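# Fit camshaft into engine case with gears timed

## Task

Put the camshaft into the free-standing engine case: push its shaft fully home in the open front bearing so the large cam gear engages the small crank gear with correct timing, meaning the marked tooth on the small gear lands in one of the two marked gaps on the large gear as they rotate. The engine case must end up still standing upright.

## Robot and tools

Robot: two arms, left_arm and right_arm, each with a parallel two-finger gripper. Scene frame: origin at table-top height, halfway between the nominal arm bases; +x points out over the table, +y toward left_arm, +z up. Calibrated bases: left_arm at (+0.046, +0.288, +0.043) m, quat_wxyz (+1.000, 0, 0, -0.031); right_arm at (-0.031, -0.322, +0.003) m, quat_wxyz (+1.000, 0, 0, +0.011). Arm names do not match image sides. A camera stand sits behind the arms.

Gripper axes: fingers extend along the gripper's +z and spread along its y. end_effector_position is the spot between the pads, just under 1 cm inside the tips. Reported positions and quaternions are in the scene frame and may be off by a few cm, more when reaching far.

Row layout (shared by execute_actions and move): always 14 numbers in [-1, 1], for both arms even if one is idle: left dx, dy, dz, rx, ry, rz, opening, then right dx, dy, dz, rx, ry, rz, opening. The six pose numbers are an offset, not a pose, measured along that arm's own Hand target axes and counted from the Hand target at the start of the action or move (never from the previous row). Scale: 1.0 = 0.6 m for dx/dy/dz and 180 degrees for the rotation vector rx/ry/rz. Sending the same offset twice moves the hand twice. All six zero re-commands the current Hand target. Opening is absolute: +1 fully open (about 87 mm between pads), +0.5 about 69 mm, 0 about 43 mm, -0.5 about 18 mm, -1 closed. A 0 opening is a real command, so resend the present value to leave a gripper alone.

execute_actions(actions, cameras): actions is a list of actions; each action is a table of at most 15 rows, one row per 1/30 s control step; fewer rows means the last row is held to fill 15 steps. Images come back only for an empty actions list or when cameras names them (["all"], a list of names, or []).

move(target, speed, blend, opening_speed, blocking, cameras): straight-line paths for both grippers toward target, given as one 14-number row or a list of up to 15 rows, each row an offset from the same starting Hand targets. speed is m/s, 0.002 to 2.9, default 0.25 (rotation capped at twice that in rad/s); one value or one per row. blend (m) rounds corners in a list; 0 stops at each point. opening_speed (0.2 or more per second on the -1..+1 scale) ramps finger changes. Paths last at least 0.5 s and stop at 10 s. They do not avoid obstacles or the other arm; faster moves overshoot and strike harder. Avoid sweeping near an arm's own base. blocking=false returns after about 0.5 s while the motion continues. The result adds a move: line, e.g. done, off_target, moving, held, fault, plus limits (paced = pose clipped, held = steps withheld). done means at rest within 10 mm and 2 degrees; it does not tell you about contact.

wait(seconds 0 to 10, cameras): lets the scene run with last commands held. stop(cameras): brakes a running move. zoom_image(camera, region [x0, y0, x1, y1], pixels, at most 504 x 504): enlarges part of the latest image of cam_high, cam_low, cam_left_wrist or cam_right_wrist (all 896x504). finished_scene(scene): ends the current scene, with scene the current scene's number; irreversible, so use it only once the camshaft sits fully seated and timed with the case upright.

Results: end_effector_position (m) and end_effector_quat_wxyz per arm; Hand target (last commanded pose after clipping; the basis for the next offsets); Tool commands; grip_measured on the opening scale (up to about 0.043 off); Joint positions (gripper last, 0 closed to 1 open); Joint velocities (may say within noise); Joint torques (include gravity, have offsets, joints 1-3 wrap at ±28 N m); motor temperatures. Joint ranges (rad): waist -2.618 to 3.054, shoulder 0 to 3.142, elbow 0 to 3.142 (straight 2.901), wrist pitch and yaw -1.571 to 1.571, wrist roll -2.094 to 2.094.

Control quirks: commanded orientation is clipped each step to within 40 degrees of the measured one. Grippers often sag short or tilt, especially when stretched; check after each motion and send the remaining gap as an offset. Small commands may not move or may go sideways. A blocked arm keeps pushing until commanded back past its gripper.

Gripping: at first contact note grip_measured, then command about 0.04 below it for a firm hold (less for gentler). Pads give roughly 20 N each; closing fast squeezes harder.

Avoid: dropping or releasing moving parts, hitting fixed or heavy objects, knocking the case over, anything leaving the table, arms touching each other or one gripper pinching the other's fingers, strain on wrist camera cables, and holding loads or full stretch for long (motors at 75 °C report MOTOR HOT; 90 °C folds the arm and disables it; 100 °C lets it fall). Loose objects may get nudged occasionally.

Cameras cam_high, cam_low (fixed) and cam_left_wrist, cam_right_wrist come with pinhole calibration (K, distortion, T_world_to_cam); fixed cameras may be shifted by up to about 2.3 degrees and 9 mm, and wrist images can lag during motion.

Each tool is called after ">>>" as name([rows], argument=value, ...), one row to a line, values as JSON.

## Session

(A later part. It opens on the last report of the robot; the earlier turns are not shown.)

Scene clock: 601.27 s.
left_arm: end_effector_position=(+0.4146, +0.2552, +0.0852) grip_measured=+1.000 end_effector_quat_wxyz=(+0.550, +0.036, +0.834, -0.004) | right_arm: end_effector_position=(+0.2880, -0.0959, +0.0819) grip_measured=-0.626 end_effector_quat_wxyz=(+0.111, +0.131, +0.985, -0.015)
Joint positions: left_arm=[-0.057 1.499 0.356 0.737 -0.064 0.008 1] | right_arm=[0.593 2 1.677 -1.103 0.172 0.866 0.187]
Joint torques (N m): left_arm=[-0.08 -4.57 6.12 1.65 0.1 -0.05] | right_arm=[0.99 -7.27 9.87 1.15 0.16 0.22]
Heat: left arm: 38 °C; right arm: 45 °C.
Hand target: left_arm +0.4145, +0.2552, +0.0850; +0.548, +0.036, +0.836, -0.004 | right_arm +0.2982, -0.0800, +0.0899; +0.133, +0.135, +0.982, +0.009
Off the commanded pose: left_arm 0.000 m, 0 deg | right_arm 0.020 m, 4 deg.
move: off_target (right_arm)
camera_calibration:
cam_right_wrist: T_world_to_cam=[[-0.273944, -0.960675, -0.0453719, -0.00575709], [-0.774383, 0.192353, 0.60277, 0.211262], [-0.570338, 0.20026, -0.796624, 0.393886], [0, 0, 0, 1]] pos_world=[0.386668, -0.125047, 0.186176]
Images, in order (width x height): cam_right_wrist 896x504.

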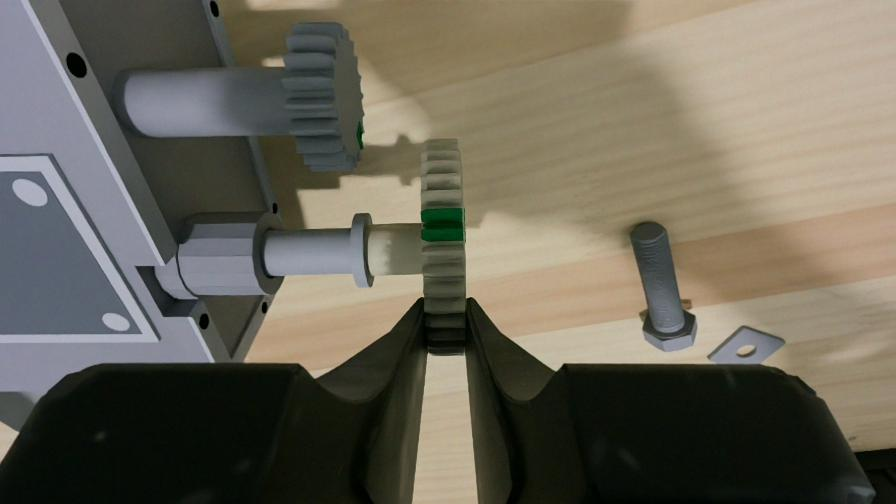

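>>> execute_actions(actions=[])

>>> zoom_image(camera="cam_low", region=[365, 235, 425, 275])

>>> zoom_image(camera="cam_right_wrist", region=[140, 190, 300, 310])

>>> zoom_image(camera="cam_high", region=[400, 200, 520, 310])

Scene clock: 638.93 s.
left_arm: end_effector_position=(+0.4146, +0.2552, +0.0852) grip_measured=+1.000 end_effector_quat_wxyz=(+0.550, +0.036, +0.834, -0.004) | right_arm: end_effector_position=(+0.2880, -0.0959, +0.0819) grip_measured=-0.626 end_effector_quat_wxyz=(+0.111, +0.131, +0.985, -0.015)
Joint positions: left_arm=[-0.057 1.499 0.356 0.737 -0.064 0.008 1] | right_arm=[0.593 2 1.677 -1.103 0.172 0.867 0.187]
Joint velocities: within noise
Joint torques (N m): left_arm=[0.27 -4.6 6.24 1.64 0.14 -0.08] | right_arm=[0.99 -7.28 9.87 1.15 0.16 0.22]
Motor temperatures (°C): left_arm=[22 32 33 38 22 22 22] | right_arm=[23 36 47 31 23 24 25]
Heat: left arm: 38 °C; right arm: 47 °C.
Hand target: left_arm +0.4145, +0.2552, +0.0850; +0.548, +0.036, +0.836, -0.004 | right_arm +0.2983, -0.0800, +0.0899; +0.133, +0.135, +0.982, +0.009
Tool commands: left_gripper/opening=+1.0 right_gripper/opening=-0.9
Off the commanded pose: left_arm 0.000 m, 0 deg | right_arm 0.020 m, 4 deg.
camera_calibration:
cam_right_wrist: T_world_to_cam=[[-0.274292, -0.96057, -0.0454942, -0.00568232], [-0.77434, 0.192566, 0.602757, 0.211293], [-0.57023, 0.20056, -0.796627, 0.393901], [0, 0, 0, 1]] pos_world=[0.386668, -0.125147, 0.186175]

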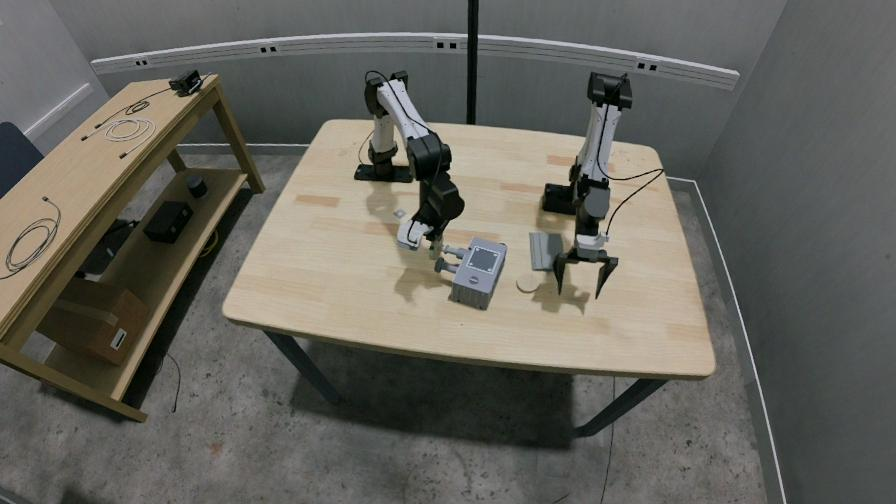

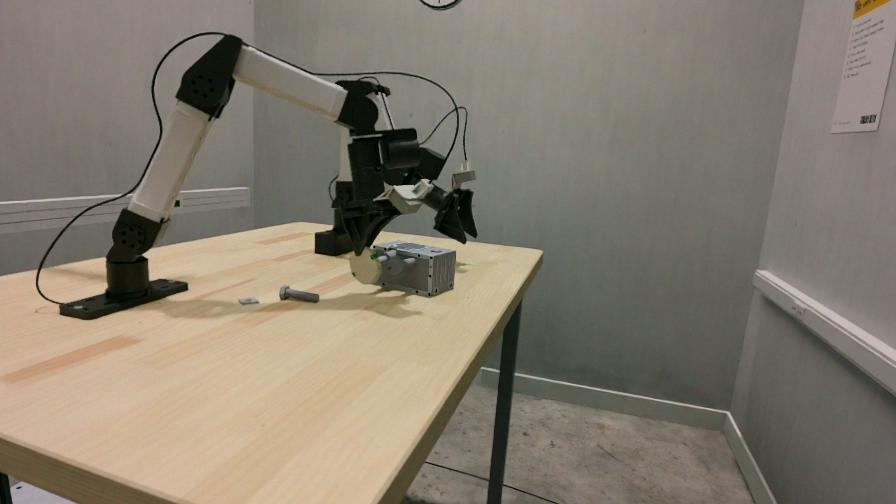

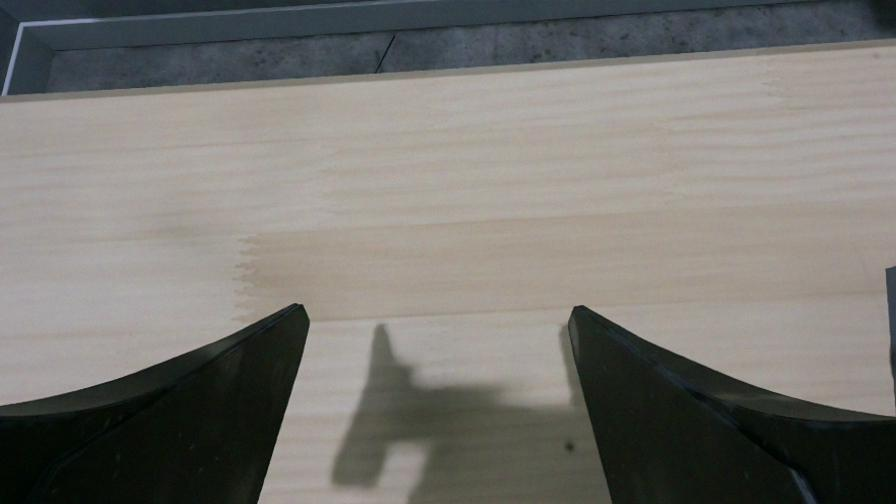

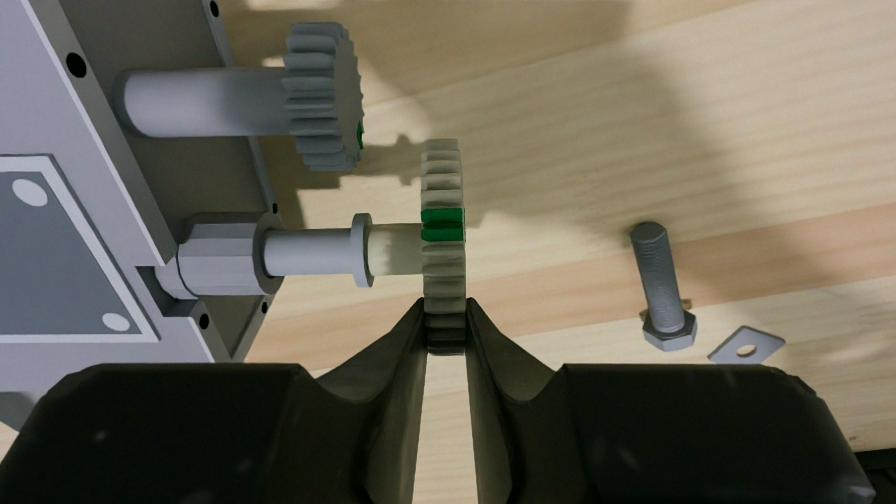

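Scaled by 8.400 from the camera's 896x504 image, which has a finer 1280x720 frame.

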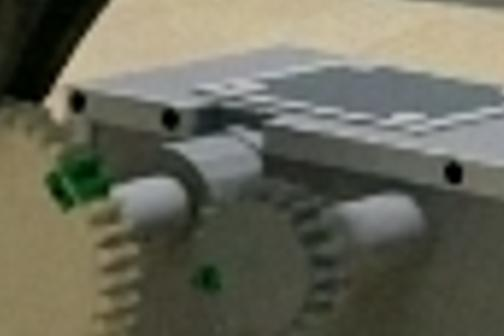

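Scaled by 3.150 from the camera's 896x504 image, which has a finer 1280x720 frame.

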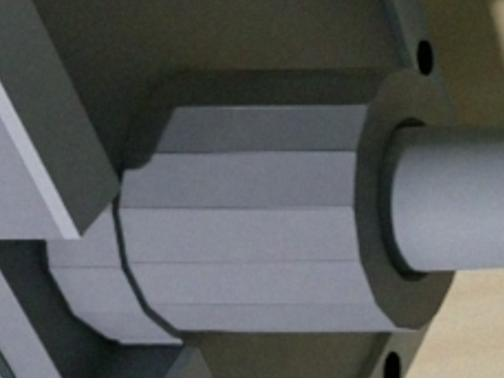

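Scaled by 4.200 from the camera's 896x504 image, which has a finer 1280x720 frame.

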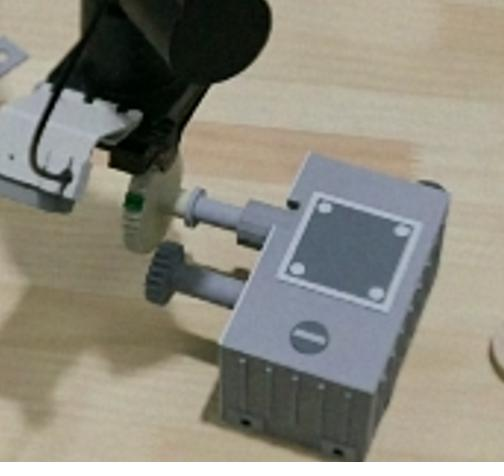

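>>> move([
  [0,0,0,0,0,0,1,0,-0.006,0,-0.01,0,0,-0.9],
  [0,0,0,0,0,0,1,0,0.003,0,-0.01,0,0,-0.9],
], speed=0.04, cameras=["cam_right_wrist"])

Scene clock: 657.80 s.
left_arm: end_effector_position=(+0.4146, +0.2552, +0.0852) grip_measured=+1.000 end_effector_quat_wxyz=(+0.550, +0.036, +0.834, -0.004) | right_arm: end_effector_position=(+0.2879, -0.0960, +0.0815) grip_measured=-0.626 end_effector_quat_wxyz=(+0.113, +0.131, +0.985, -0.013)
Joint positions: left_arm=[-0.057 1.499 0.356 0.737 -0.064 0.008 1] | right_arm=[0.593 1.994 1.666 -1.093 0.172 0.866 0.187]
Joint torques (N m): left_arm=[0.21 -4.7 6.22 1.64 0.16 -0.11] | right_arm=[0.51 -8.23 8.24 1.44 -0.06 0.11]
Heat: left arm: 38 °C; right arm: 47 °C.
Hand target: left_arm +0.4145, +0.2552, +0.0850; +0.548, +0.036, +0.836, -0.004 | right_arm +0.2988, -0.0783, +0.0901; +0.135, +0.133, +0.982, +0.025
Off the commanded pose: left_arm 0.000 m, 0 deg | right_arm 0.022 m, 5 deg.
move: off_target (right_arm)
camera_calibration:
cam_right_wrist: T_world_to_cam=[[-0.273395, -0.960614, -0.049753, -0.00566525], [-0.777279, 0.190155, 0.599733, 0.212302], [-0.566651, 0.202636, -0.798652, 0.393006], [0, 0, 0, 1]] pos_world=[0.386166, -0.125449, 0.186269]
Images, in order (width x height): cam_right_wrist 896x504.

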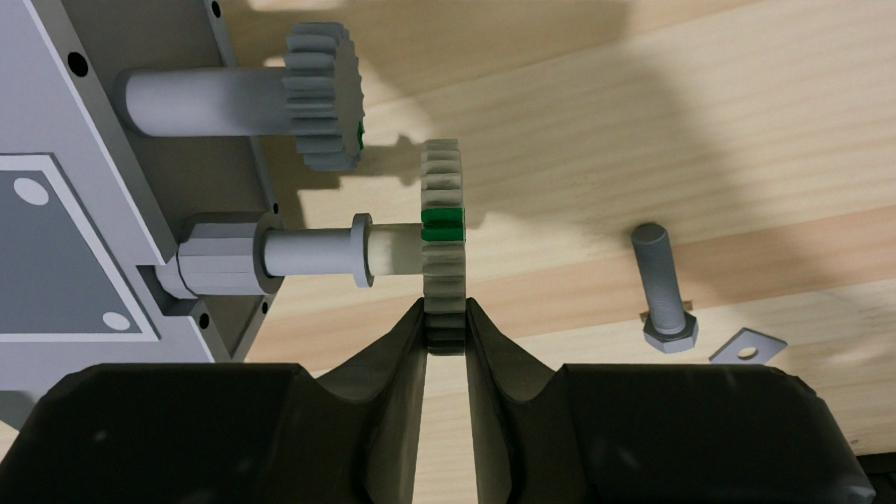

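>>> move([
  [0,0,0,0,0,0,1,0,-0.018,0,0.008,0,0,-0.9],
  [0,0,0,0,0,0,1,0,-0.018,0,0.008,0,0,-0.3],
], speed=0.04, opening_speed=0.3, cameras=["cam_right_wrist","cam_low"])

>>> zoom_image(camera="cam_low", region=[330, 225, 430, 295])

>>> zoom_image(camera="cam_right_wrist", region=[200, 100, 500, 360])

Scene clock: 677.50 s.
left_arm: end_effector_position=(+0.4146, +0.2552, +0.0852) grip_measured=+1.000 end_effector_quat_wxyz=(+0.550, +0.036, +0.834, -0.004) | right_arm: end_effector_position=(+0.2923, -0.0929, +0.0818) grip_measured=-0.300 end_effector_quat_wxyz=(+0.121, +0.132, +0.984, -0.006)
Joint positions: left_arm=[-0.057 1.499 0.356 0.737 -0.064 0.008 1] | right_arm=[0.593 1.994 1.666 -1.071 0.172 0.866 0.35]
Joint torques (N m): left_arm=[0.16 -4.64 6.23 1.65 0.14 -0.09] | right_arm=[-0.29 -9.18 6.23 1.13 0.1 0.04]
Heat: left arm: 38 °C; right arm: 45 °C.
Hand target: left_arm +0.4145, +0.2552, +0.0850; +0.548, +0.036, +0.836, -0.004 | right_arm +0.2960, -0.0887, +0.0891; +0.133, +0.135, +0.982, +0.012
Off the commanded pose: left_arm 0.000 m, 0 deg | right_arm 0.009 m, 3 deg.
move: off_target (right_arm); target 2's new opening was sent with right_arm's hand 0.013 m and 4 deg from that target
camera_calibration:
cam_right_wrist: T_world_to_cam=[[-0.27236, -0.959901, -0.0664102, -0.000341098], [-0.787646, 0.182777, 0.588393, 0.218277], [-0.552661, 0.212563, -0.805843, 0.392509], [0, 0, 0, 1]] pos_world=[0.388756, -0.123656, 0.187845]
Images, in order (width x height): cam_low 896x504, cam_right_wrist 896x504.

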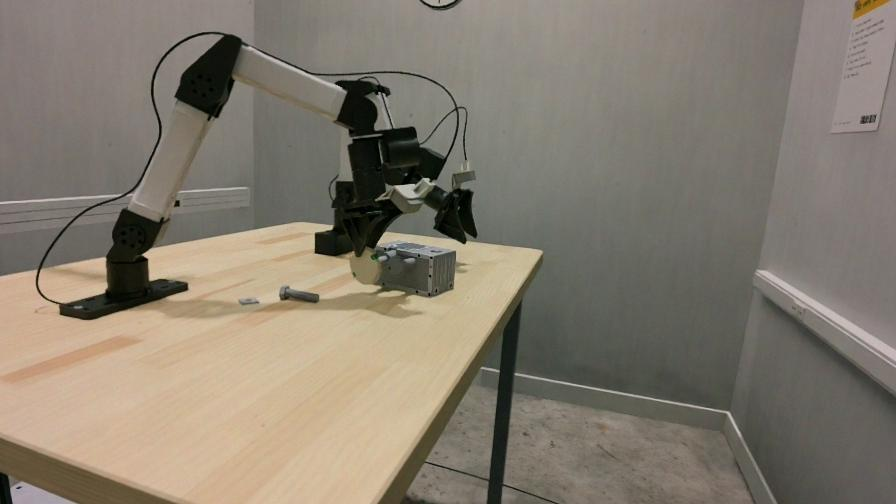

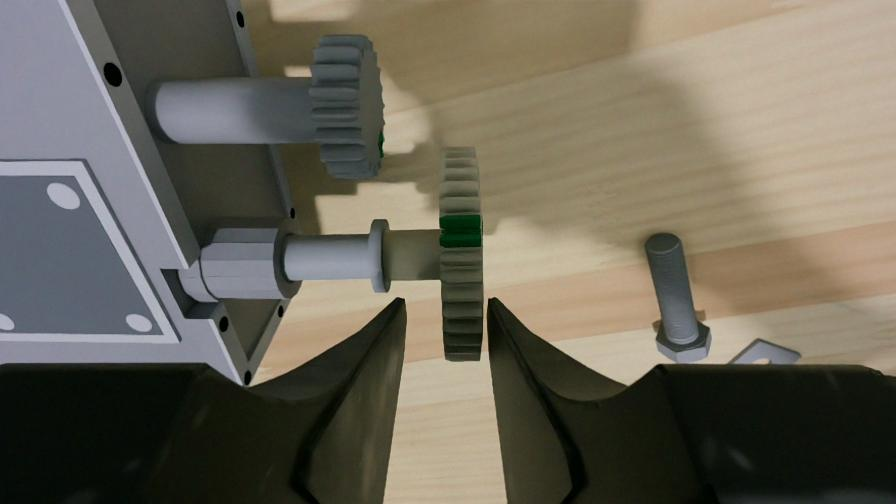

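Scaled by 5.040 from the camera's 896x504 image, which has a finer 1280x720 frame.

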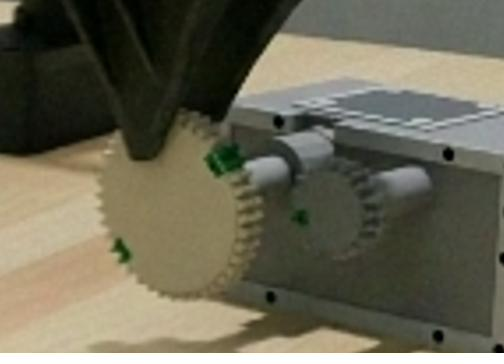

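Scaled by 1.680 from the camera's 896x504 image, which has a finer 1280x720 frame.

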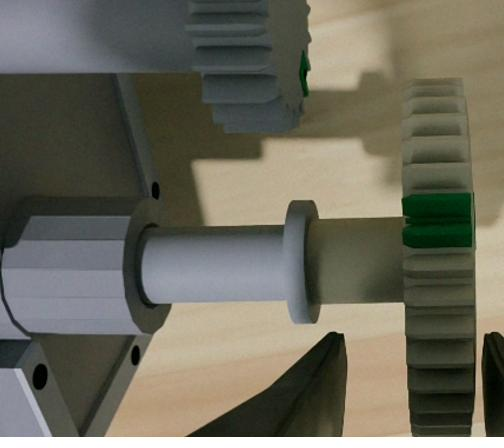

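>>> move([
  [0,0,0,0,0,0,1,0,0.003,-0.17,0,0,0,-0.3],
  [0,0,0,0,0,0,1,-0.104,-0.13,-0.146,-0.419,-0.31,-0.288,-0.3],
], speed=[0.12,0.3], blend=0.02, cameras=["cam_right_wrist","cam_low"])

>>> zoom_image(camera="cam_low", region=[330, 225, 430, 295])

>>> zoom_image(camera="cam_right_wrist", region=[250, 150, 550, 380])

Scene clock: 733.00 s.
left_arm: end_effector_position=(+0.4146, +0.2552, +0.0852) grip_measured=+1.000 end_effector_quat_wxyz=(+0.550, +0.036, +0.834, -0.004) | right_arm: end_effector_position=(+0.3120, -0.1779, +0.1843) grip_measured=-0.300 end_effector_quat_wxyz=(+0.567, -0.367, +0.579, +0.456)
Joint positions: left_arm=[-0.057 1.499 0.356 0.737 -0.064 0.008 1] | right_arm=[-0.108 1.663 0.617 1.288 -1.321 0.349 0.35]
Joint torques (N m): left_arm=[0.06 -4.66 6.05 1.64 0.15 -0.08] | right_arm=[-0.69 -4.01 5.39 1.94 0.06 0.08]
Motor temperatures (°C): left_arm=[22 32 33 38 22 22 22] | right_arm=[23 39 42 32 23 24 24]
Heat: left arm: 38 °C; right arm: 42 °C.
Hand target: left_arm +0.4145, +0.2552, +0.0850; +0.548, +0.036, +0.836, -0.004 | right_arm +0.3103, -0.1794, +0.1849; +0.571, -0.373, +0.573, +0.455
Off the commanded pose: left_arm 0.000 m, 0 deg | right_arm 0.002 m, 1 deg.
move: done
camera_calibration:
cam_right_wrist: T_world_to_cam=[[0.952602, -0.273729, -0.132747, -0.317759], [-0.287716, -0.668864, -0.685449, 0.116295], [0.0988373, 0.691154, -0.715917, 0.369346], [0, 0, 0, 1]] pos_world=[0.299653, -0.264469, 0.301954]
Images, in order (width x height): cam_low 896x504, cam_right_wrist 896x504.

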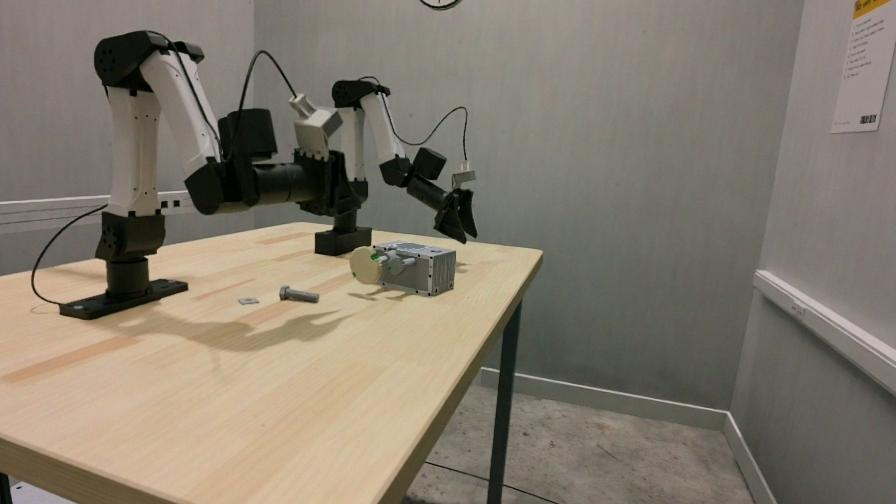

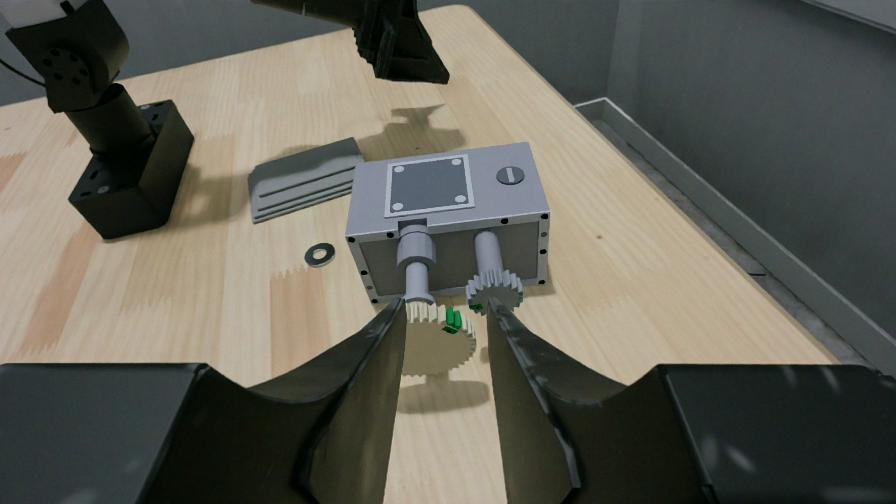

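Scaled by 5.040 from the camera's 896x504 image, which has a finer 1280x720 frame.

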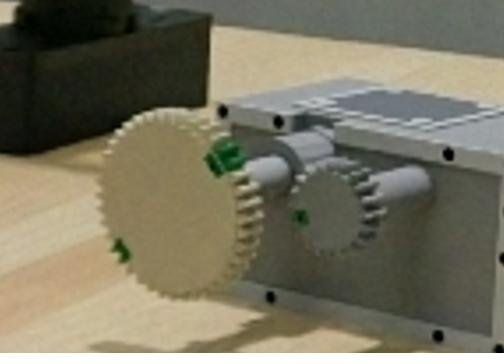

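Scaled by 1.680 from the camera's 896x504 image, which has a finer 1280x720 frame.

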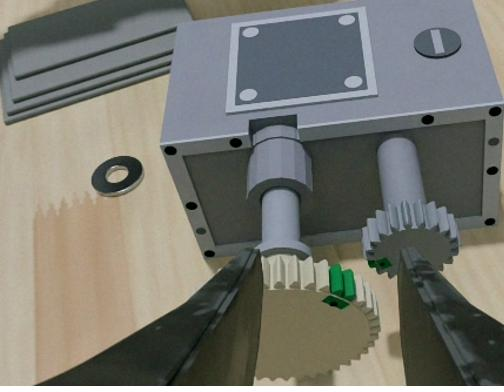

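>>> zoom_image(camera="cam_right_wrist", region=[400, 265, 530, 385])

>>> zoom_image(camera="cam_low", region=[345, 240, 415, 290])

Scaled by 3.877 from the camera's 896x504 image, which has a finer 1280x720 frame.

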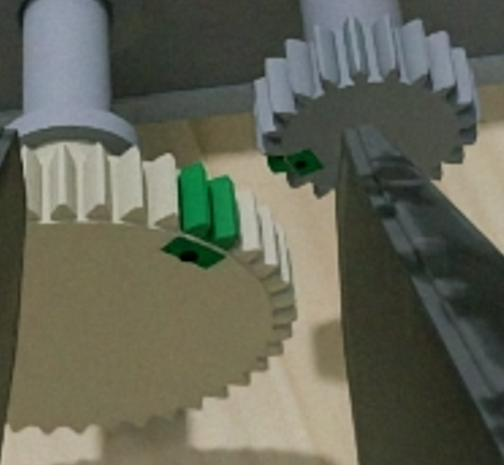

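Scaled by 7.200 from the camera's 896x504 image, which has a finer 1280x720 frame.

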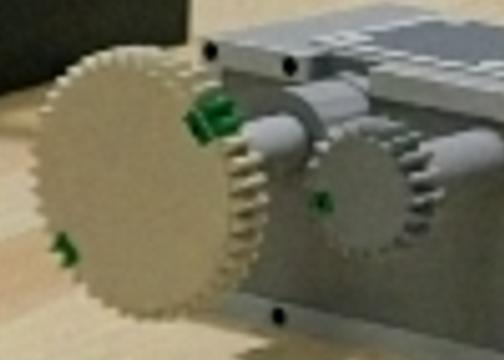

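>>> move(target=[0,0,0,0,0,0,1,0.066,0.211,0.065,0.4796,0.127,0.0865,0.1], speed=0.3, cameras=["cam_right_wrist"])

Scene clock: 786.67 s.
left_arm: end_effector_position=(+0.4146, +0.2552, +0.0852) grip_measured=+1.000 end_effector_quat_wxyz=(+0.550, +0.036, +0.834, -0.004) | right_arm: end_effector_position=(+0.1967, -0.1043, +0.1503) grip_measured=+0.100 end_effector_quat_wxyz=(+0.485, +0.106, +0.865, -0.071)
Joint positions: left_arm=[-0.057 1.499 0.356 0.737 -0.064 0.008 1] | right_arm=[1.159 1.526 1.164 -1.009 1.012 1.313 0.55]
Joint torques (N m): left_arm=[0.2 -4.63 6.13 1.65 0.12 -0.05] | right_arm=[0.12 -3.75 9.89 0.65 0.77 0.11]
Motor temperatures (°C): left_arm=[22 32 33 38 22 22 22] | right_arm=[23 34 41 35 23 24 24]
Heat: left arm: 38 °C; right arm: 41 °C.
Hand target: left_arm +0.4145, +0.2552, +0.0850; +0.548, +0.036, +0.836, -0.004 | right_arm +0.2001, -0.0999, +0.1603; +0.496, +0.113, +0.859, -0.065
Off the commanded pose: left_arm 0.000 m, 0 deg | right_arm 0.011 m, 2 deg.
move: off_target (right_arm)
camera_calibration:
cam_right_wrist: T_world_to_cam=[[-0.229662, -0.973022, -0.0219805, -0.0492036], [-0.961189, 0.230301, -0.151914, 0.255135], [0.152878, -0.0137616, -0.988149, 0.262316], [0, 0, 0, 1]] pos_world=[0.19383, -0.103024, 0.296884]
Images, in order (width x height): cam_right_wrist 896x504.

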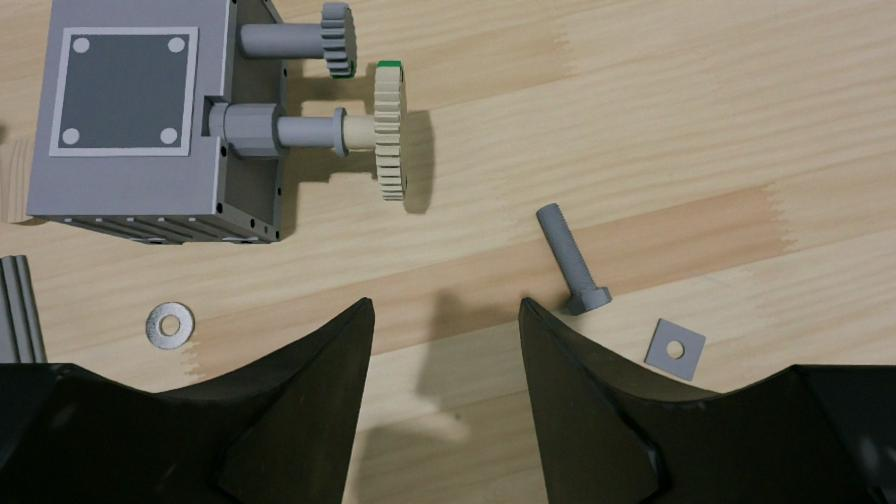

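>>> move(target=[0,0,0,0,0,0,1,0.0565,0.053,0.068,0,0,0,0.1], speed=0.2, cameras=["cam_right_wrist","cam_low"])

Scene clock: 800.53 s.
left_arm: end_effector_position=(+0.4146, +0.2552, +0.0852) grip_measured=+1.000 end_effector_quat_wxyz=(+0.550, +0.036, +0.834, -0.004) | right_arm: end_effector_position=(+0.2221, -0.0746, +0.1090) grip_measured=+0.100 end_effector_quat_wxyz=(+0.490, +0.108, +0.862, -0.069)
Joint positions: left_arm=[-0.057 1.499 0.356 0.737 -0.064 0.008 1] | right_arm=[1.124 1.682 1.149 -0.776 1.013 1.249 0.55]
Joint torques (N m): left_arm=[0.08 -4.6 6.13 1.66 0.14 -0.1] | right_arm=[-0.69 -5.34 6.34 1.19 0.64 -0.07]
Heat: left arm: 38 °C; right arm: 43 °C.
Hand target: left_arm +0.4145, +0.2552, +0.0850; +0.548, +0.036, +0.836, -0.004 | right_arm +0.2260, -0.0738, +0.1105; +0.496, +0.113, +0.859, -0.065
Off the commanded pose: left_arm 0.000 m, 0 deg | right_arm 0.004 m, 1 deg.
move: done
camera_calibration:
cam_right_wrist: T_world_to_cam=[[-0.231889, -0.972347, -0.0277236, -0.0142532], [-0.958907, 0.233288, -0.161477, 0.267066], [0.16348, -0.0108605, -0.986487, 0.215654], [0, 0, 0, 1]] pos_world=[0.217531, -0.0738203, 0.25547]
Images, in order (width x height): cam_low 896x504, cam_right_wrist 896x504.

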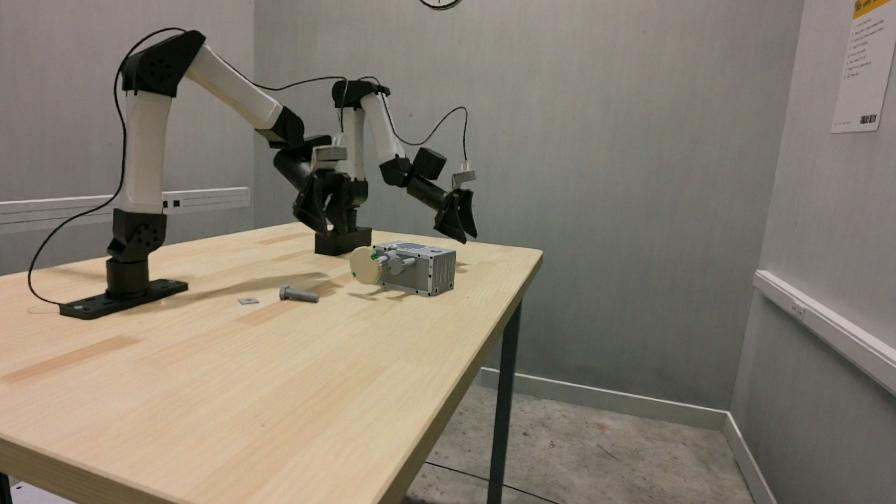

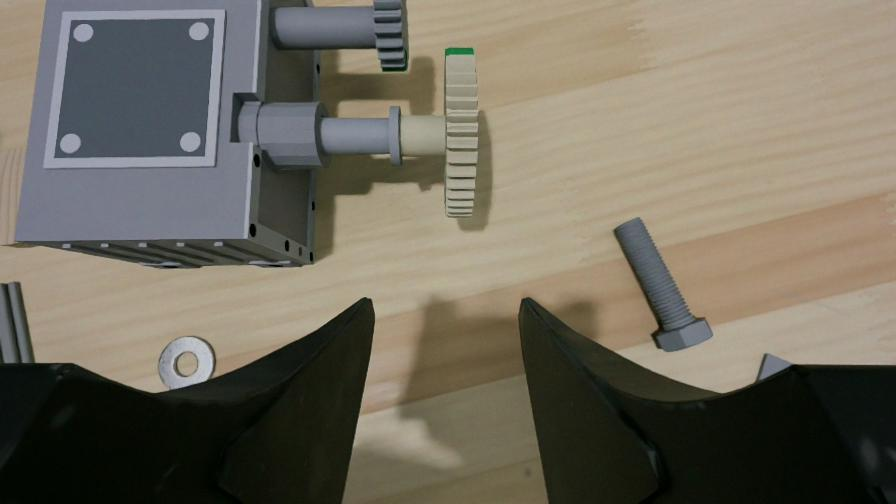

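>>> move(target=[0,0,0,0,0,0,1,0.010,-0.0075,0.1095,0,0,0,0.1], speed=0.1, cameras=["cam_right_wrist","cam_low"])

>>> zoom_image(camera="cam_low", region=[320, 225, 420, 295])

Scene clock: 811.97 s.
left_arm: end_effector_position=(+0.4146, +0.2552, +0.0852) grip_measured=+1.000 end_effector_quat_wxyz=(+0.550, +0.036, +0.834, -0.004) | right_arm: end_effector_position=(+0.2747, -0.0949, +0.0734) grip_measured=+0.100 end_effector_quat_wxyz=(+0.495, +0.111, +0.859, -0.073)
Joint positions: left_arm=[-0.057 1.499 0.356 0.737 -0.064 0.008 1] | right_arm=[0.952 1.72 1.005 -0.355 0.965 0.965 0.55]
Joint torques (N m): left_arm=[0.12 -4.55 6.13 1.64 0.1 -0.09] | right_arm=[-0.5 -5.3 6.27 1.62 0.4 -0.09]
Heat: left arm: 38 °C; right arm: 43 °C.
Hand target: left_arm +0.4145, +0.2552, +0.0850; +0.548, +0.036, +0.836, -0.004 | right_arm +0.2770, -0.0921, +0.0726; +0.496, +0.113, +0.859, -0.065
Off the commanded pose: left_arm 0.000 m, 0 deg | right_arm 0.004 m, 1 deg.
move: done
camera_calibration:
cam_right_wrist: T_world_to_cam=[[-0.240664, -0.970289, -0.0248978, -0.0204654], [-0.954677, 0.241264, -0.174309, 0.317082], [0.175137, -0.0181804, -0.984376, 0.167617], [0, 0, 0, 1]] pos_world=[0.26843, -0.0933107, 0.219758]
Images, in order (width x height): cam_low 896x504, cam_right_wrist 896x504.

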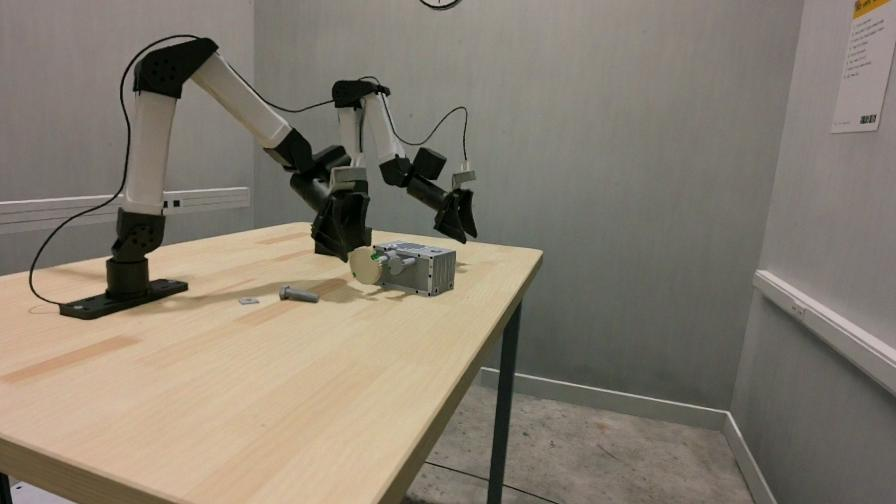

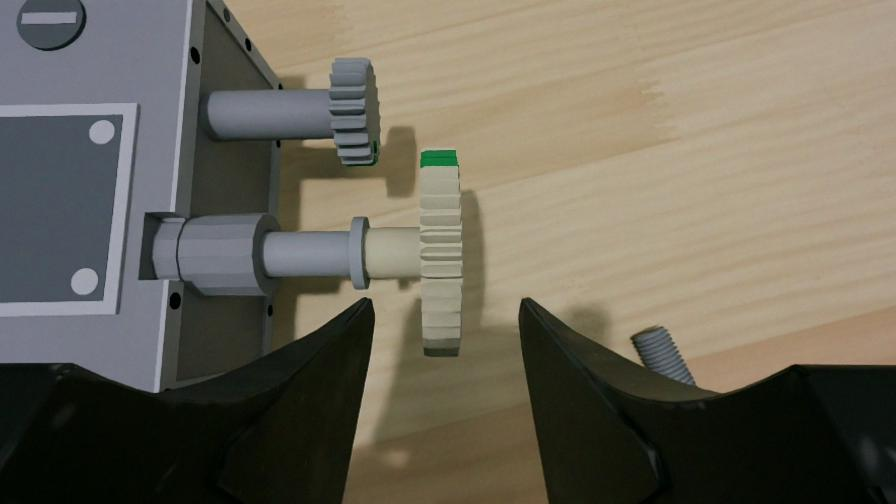

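Scaled by 5.040 from the camera's 896x504 image, which has a finer 1280x720 frame.

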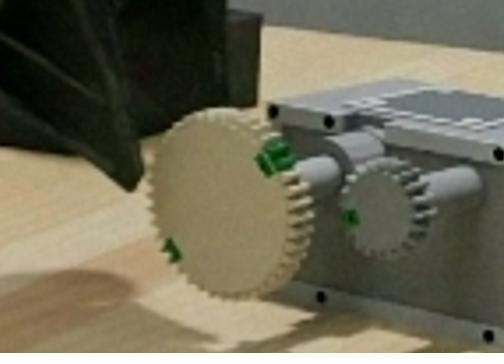

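>>> move([
  [0,0,0,0,0,0,1,0,0.003,0,0,0,0,0.1],
  [0,0,0,0,0,0,1,0,0.003,0,0,0,0,-0.8],
], speed=0.05, opening_speed=0.5, cameras=["cam_right_wrist"])

Scene clock: 839.40 s.
left_arm: end_effector_position=(+0.4146, +0.2552, +0.0852) grip_measured=+1.000 end_effector_quat_wxyz=(+0.550, +0.036, +0.834, -0.004) | right_arm: end_effector_position=(+0.2750, -0.0936, +0.0723) grip_measured=-0.626 end_effector_quat_wxyz=(+0.494, +0.112, +0.859, -0.071)
Joint positions: left_arm=[-0.057 1.499 0.356 0.737 -0.064 0.008 1] | right_arm=[0.952 1.723 1.005 -0.349 0.961 0.965 0.187]
Joint torques (N m): left_arm=[0.24 -4.64 6.09 1.68 0.13 -0.08] | right_arm=[-0.34 -5.08 6.97 1.53 0.43 -0.05]
Heat: left arm: 39 °C; right arm: 41 °C.
Hand target: left_arm +0.4145, +0.2552, +0.0850; +0.548, +0.036, +0.836, -0.004 | right_arm +0.2774, -0.0904, +0.0725; +0.496, +0.113, +0.859, -0.065
Off the commanded pose: left_arm 0.000 m, 0 deg | right_arm 0.004 m, 1 deg.
move: done
camera_calibration:
cam_right_wrist: T_world_to_cam=[[-0.238715, -0.970668, -0.0286214, -0.0194367], [-0.955363, 0.24003, -0.172244, 0.316836], [0.174062, -0.0137735, -0.984638, 0.167311], [0, 0, 0, 1]] pos_world=[0.268931, -0.0926121, 0.218758]
Images, in order (width x height): cam_right_wrist 896x504.

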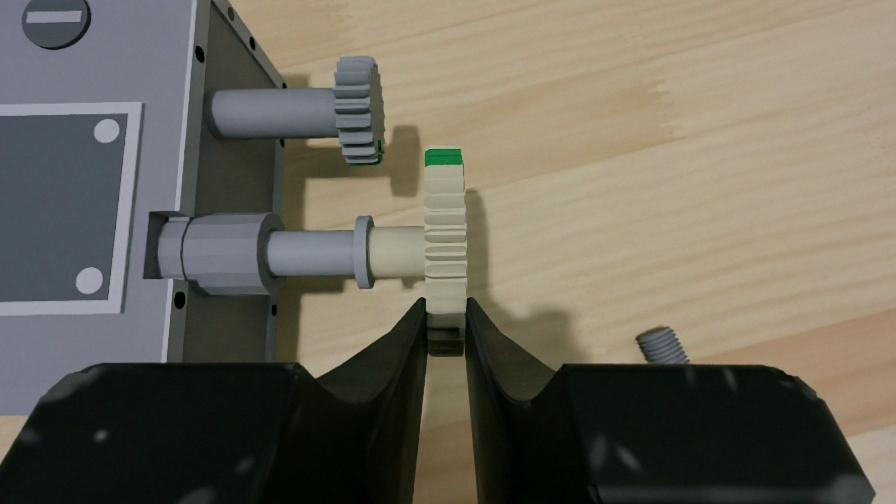

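>>> move(target=[0,0,0,0,0,0,1,-0.0135,0.0013,0.001,0,0.1056,0,-0.8], speed=0.1, cameras=["cam_right_wrist","cam_low"])

>>> zoom_image(camera="cam_low", region=[320, 225, 420, 295])

Scene clock: 857.37 s.
left_arm: end_effector_position=(+0.4146, +0.2552, +0.0852) grip_measured=+1.000 end_effector_quat_wxyz=(+0.550, +0.036, +0.834, -0.004) | right_arm: end_effector_position=(+0.2805, -0.0955, +0.0779) grip_measured=-0.626 end_effector_quat_wxyz=(+0.357, +0.121, +0.925, -0.053)
Joint positions: left_arm=[-0.057 1.499 0.356 0.737 -0.064 0.008 1] | right_arm=[0.814 1.759 1.233 -0.662 0.648 0.965 0.187]
Joint torques (N m): left_arm=[0.18 -4.56 6.27 1.61 0.11 -0.09] | right_arm=[-0.69 -5.01 9.58 1.01 0.13 0.02]
Heat: left arm: 39 °C; right arm: 41 °C.
Hand target: left_arm +0.4145, +0.2552, +0.0850; +0.548, +0.036, +0.836, -0.004 | right_arm +0.2820, -0.0908, +0.0792; +0.347, +0.122, +0.929, -0.045
Off the commanded pose: left_arm 0.000 m, 0 deg | right_arm 0.005 m, 1 deg.
move: done
camera_calibration:
cam_right_wrist: T_world_to_cam=[[-0.251423, -0.96726, -0.0345623, -0.0154359], [-0.960307, 0.24484, 0.133656, 0.301512], [-0.120818, 0.0667947, -0.990425, 0.262726], [0, 0, 0, 1]] pos_world=[0.317405, -0.106301, 0.219378]
Images, in order (width x height): cam_low 896x504, cam_right_wrist 896x504.

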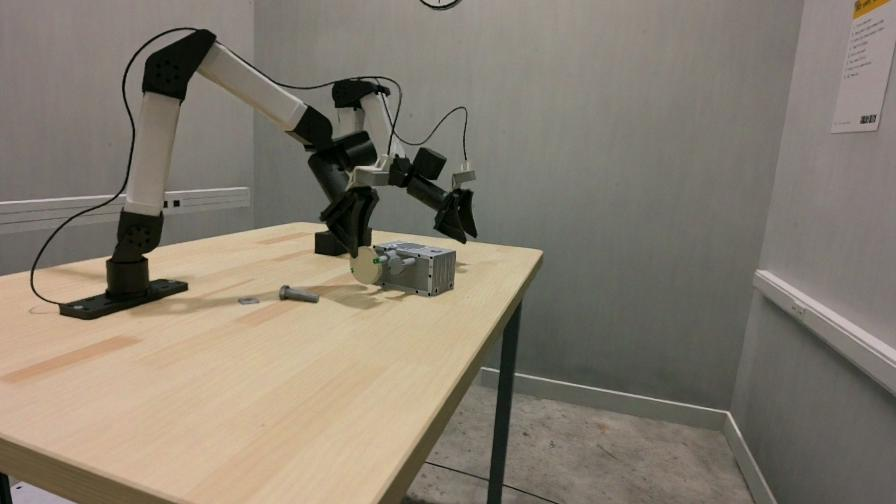

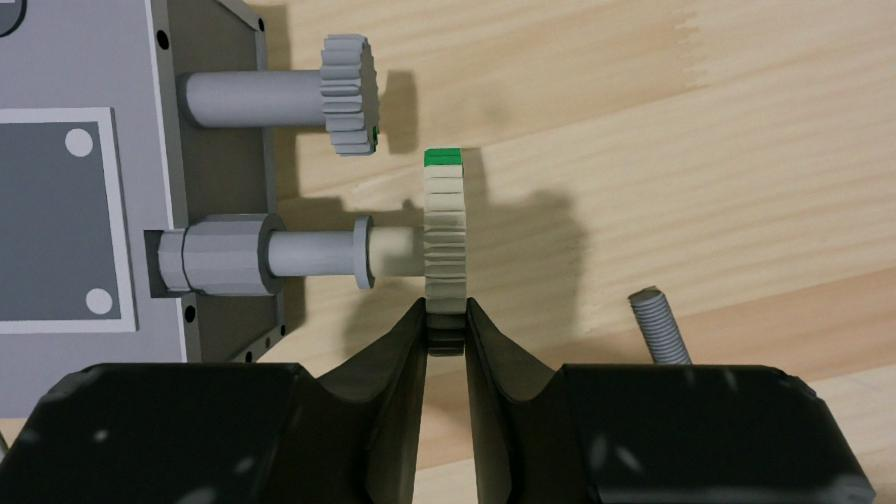

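Scaled by 5.040 from the camera's 896x504 image, which has a finer 1280x720 frame.

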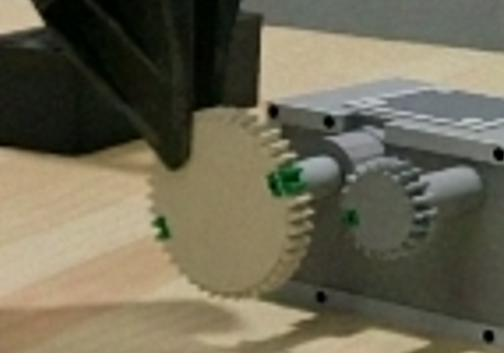

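>>> move([
  [0,0,0,0,0,0,1,-0.018,0.003,0.0015,0,0.111,0,-0.8],
  [0,0,0,0,0,0,1,-0.0327,0.003,0.006,0,0.2167,0,-0.8],
], speed=0.1, blend=0.01, cameras=["cam_right_wrist","cam_low"])

>>> zoom_image(camera="cam_low", region=[345, 240, 415, 290])

>>> zoom_image(camera="cam_right_wrist", region=[300, 0, 500, 260])

Scene clock: 882.53 s.
left_arm: end_effector_position=(+0.4146, +0.2552, +0.0852) grip_measured=+1.000 end_effector_quat_wxyz=(+0.550, +0.036, +0.834, -0.004) | right_arm: end_effector_position=(+0.2948, -0.0978, +0.0860) grip_measured=-0.626 end_effector_quat_wxyz=(+0.018, +0.128, +0.992, -0.014)
Joint positions: left_arm=[-0.057 1.499 0.356 0.737 -0.064 0.008 1] | right_arm=[0.526 2.17 1.94 -1.331 0.044 0.804 0.187]
Joint torques (N m): left_arm=[0.09 -4.49 6.26 1.63 0.18 -0.09] | right_arm=[-0.59 -7.5 9.29 0.45 -0.08 0.01]
Heat: left arm: 39 °C; right arm: 45 °C.
Hand target: left_arm +0.4145, +0.2552, +0.0850; +0.548, +0.036, +0.836, -0.004 | right_arm +0.2991, -0.0935, +0.0895; +0.017, +0.130, +0.991, -0.002
Off the commanded pose: left_arm 0.000 m, 0 deg | right_arm 0.007 m, 1 deg.
move: done
camera_calibration:
cam_right_wrist: T_world_to_cam=[[-0.275391, -0.961143, -0.0190621, -0.00741796], [-0.650205, 0.171621, 0.740122, 0.163928], [-0.708091, 0.216217, -0.672203, 0.432923], [0, 0, 0, 1]] pos_world=[0.411093, -0.128869, 0.169544]
Images, in order (width x height): cam_low 896x504, cam_right_wrist 896x504.

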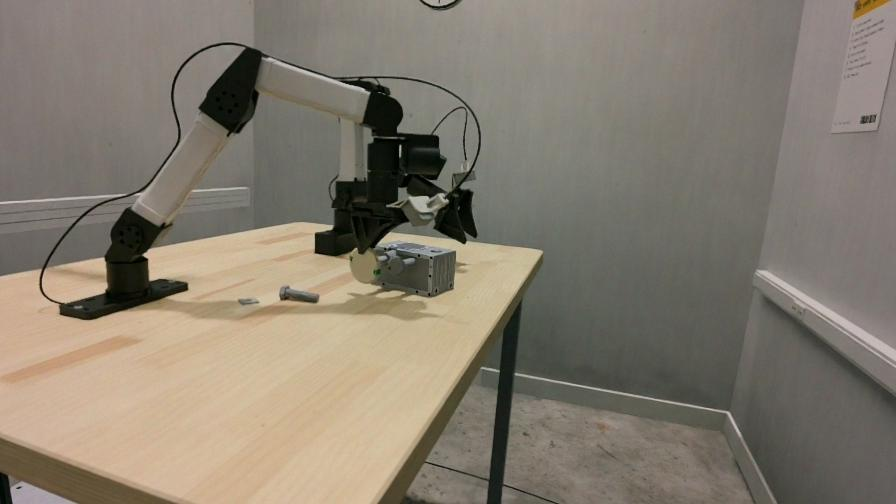

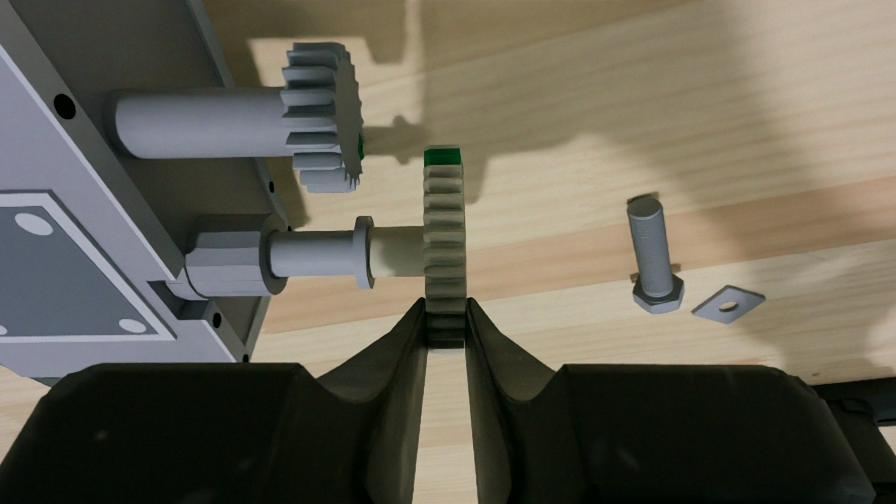

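Scaled by 7.200 from the camera's 896x504 image, which has a finer 1280x720 frame.

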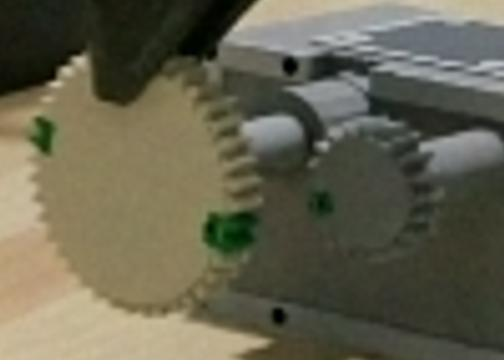

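Scaled by 1.938 from the camera's 896x504 image, which has a finer 1280x720 frame.

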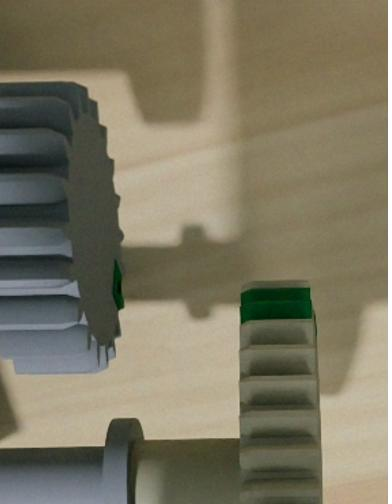

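>>> move(target=[0,0,0,0,0,0,1,0,0.012,0,0,-0.012,0,-0.8], speed=0.04, cameras=["cam_right_wrist","cam_low"])

>>> zoom_image(camera="cam_low", region=[345, 240, 415, 290])

Scene clock: 900.27 s.
left_arm: end_effector_position=(+0.4146, +0.2552, +0.0852) grip_measured=+1.000 end_effector_quat_wxyz=(+0.550, +0.036, +0.834, -0.004) | right_arm: end_effector_position=(+0.2943, -0.0970, +0.0858) grip_measured=-0.626 end_effector_quat_wxyz=(+0.019, +0.128, +0.991, -0.015)
Joint positions: left_arm=[-0.057 1.499 0.356 0.737 -0.064 0.008 1] | right_arm=[0.53 2.171 1.94 -1.331 0.047 0.807 0.187]
Joint torques (N m): left_arm=[0.18 -4.52 6.13 1.65 0.13 -0.09] | right_arm=[0.95 -7.95 8.95 0.72 0.18 0.22]
Heat: left arm: 39 °C; right arm: 45 °C.
Hand target: left_arm +0.4145, +0.2552, +0.0850; +0.548, +0.036, +0.836, -0.004 | right_arm +0.3009, -0.0866, +0.0893; +0.036, +0.130, +0.991, -0.004
Off the commanded pose: left_arm 0.000 m, 0 deg | right_arm 0.013 m, 2 deg.
move: off_target (right_arm)
camera_calibration:
cam_right_wrist: T_world_to_cam=[[-0.275037, -0.961291, -0.0165772, -0.00717688], [-0.65139, 0.173634, 0.738608, 0.164357], [-0.707139, 0.213943, -0.673931, 0.432031], [0, 0, 0, 1]] pos_world=[0.410592, -0.127867, 0.169644]
Images, in order (width x height): cam_low 896x504, cam_right_wrist 896x504.

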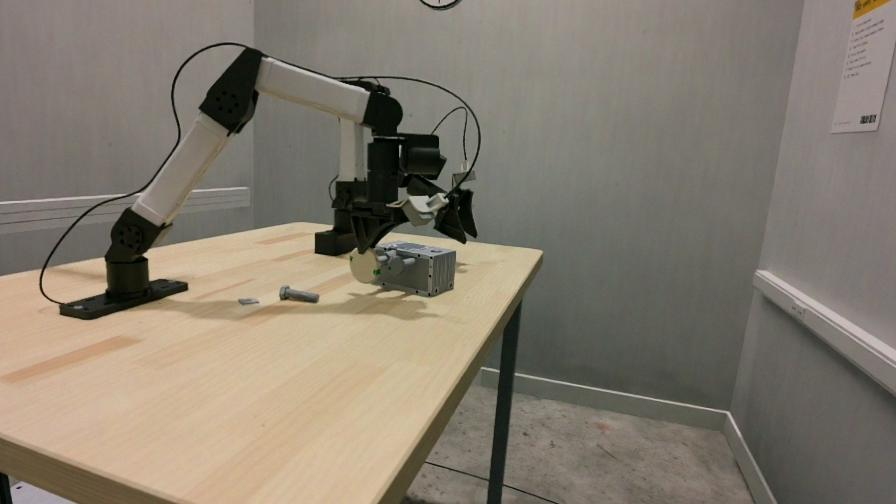

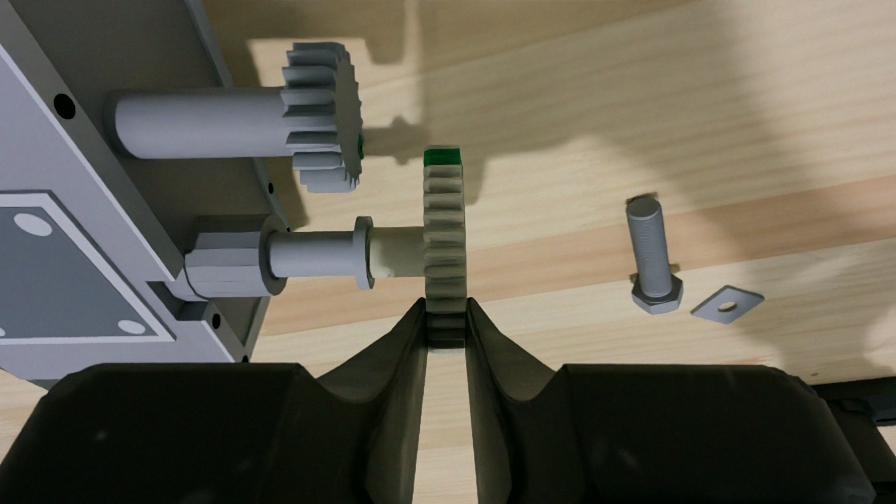

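Scaled by 7.200 from the camera's 896x504 image, which has a finer 1280x720 frame.

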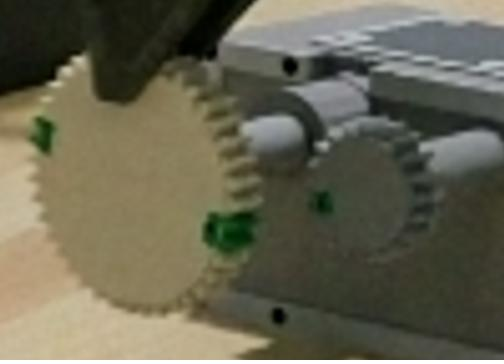

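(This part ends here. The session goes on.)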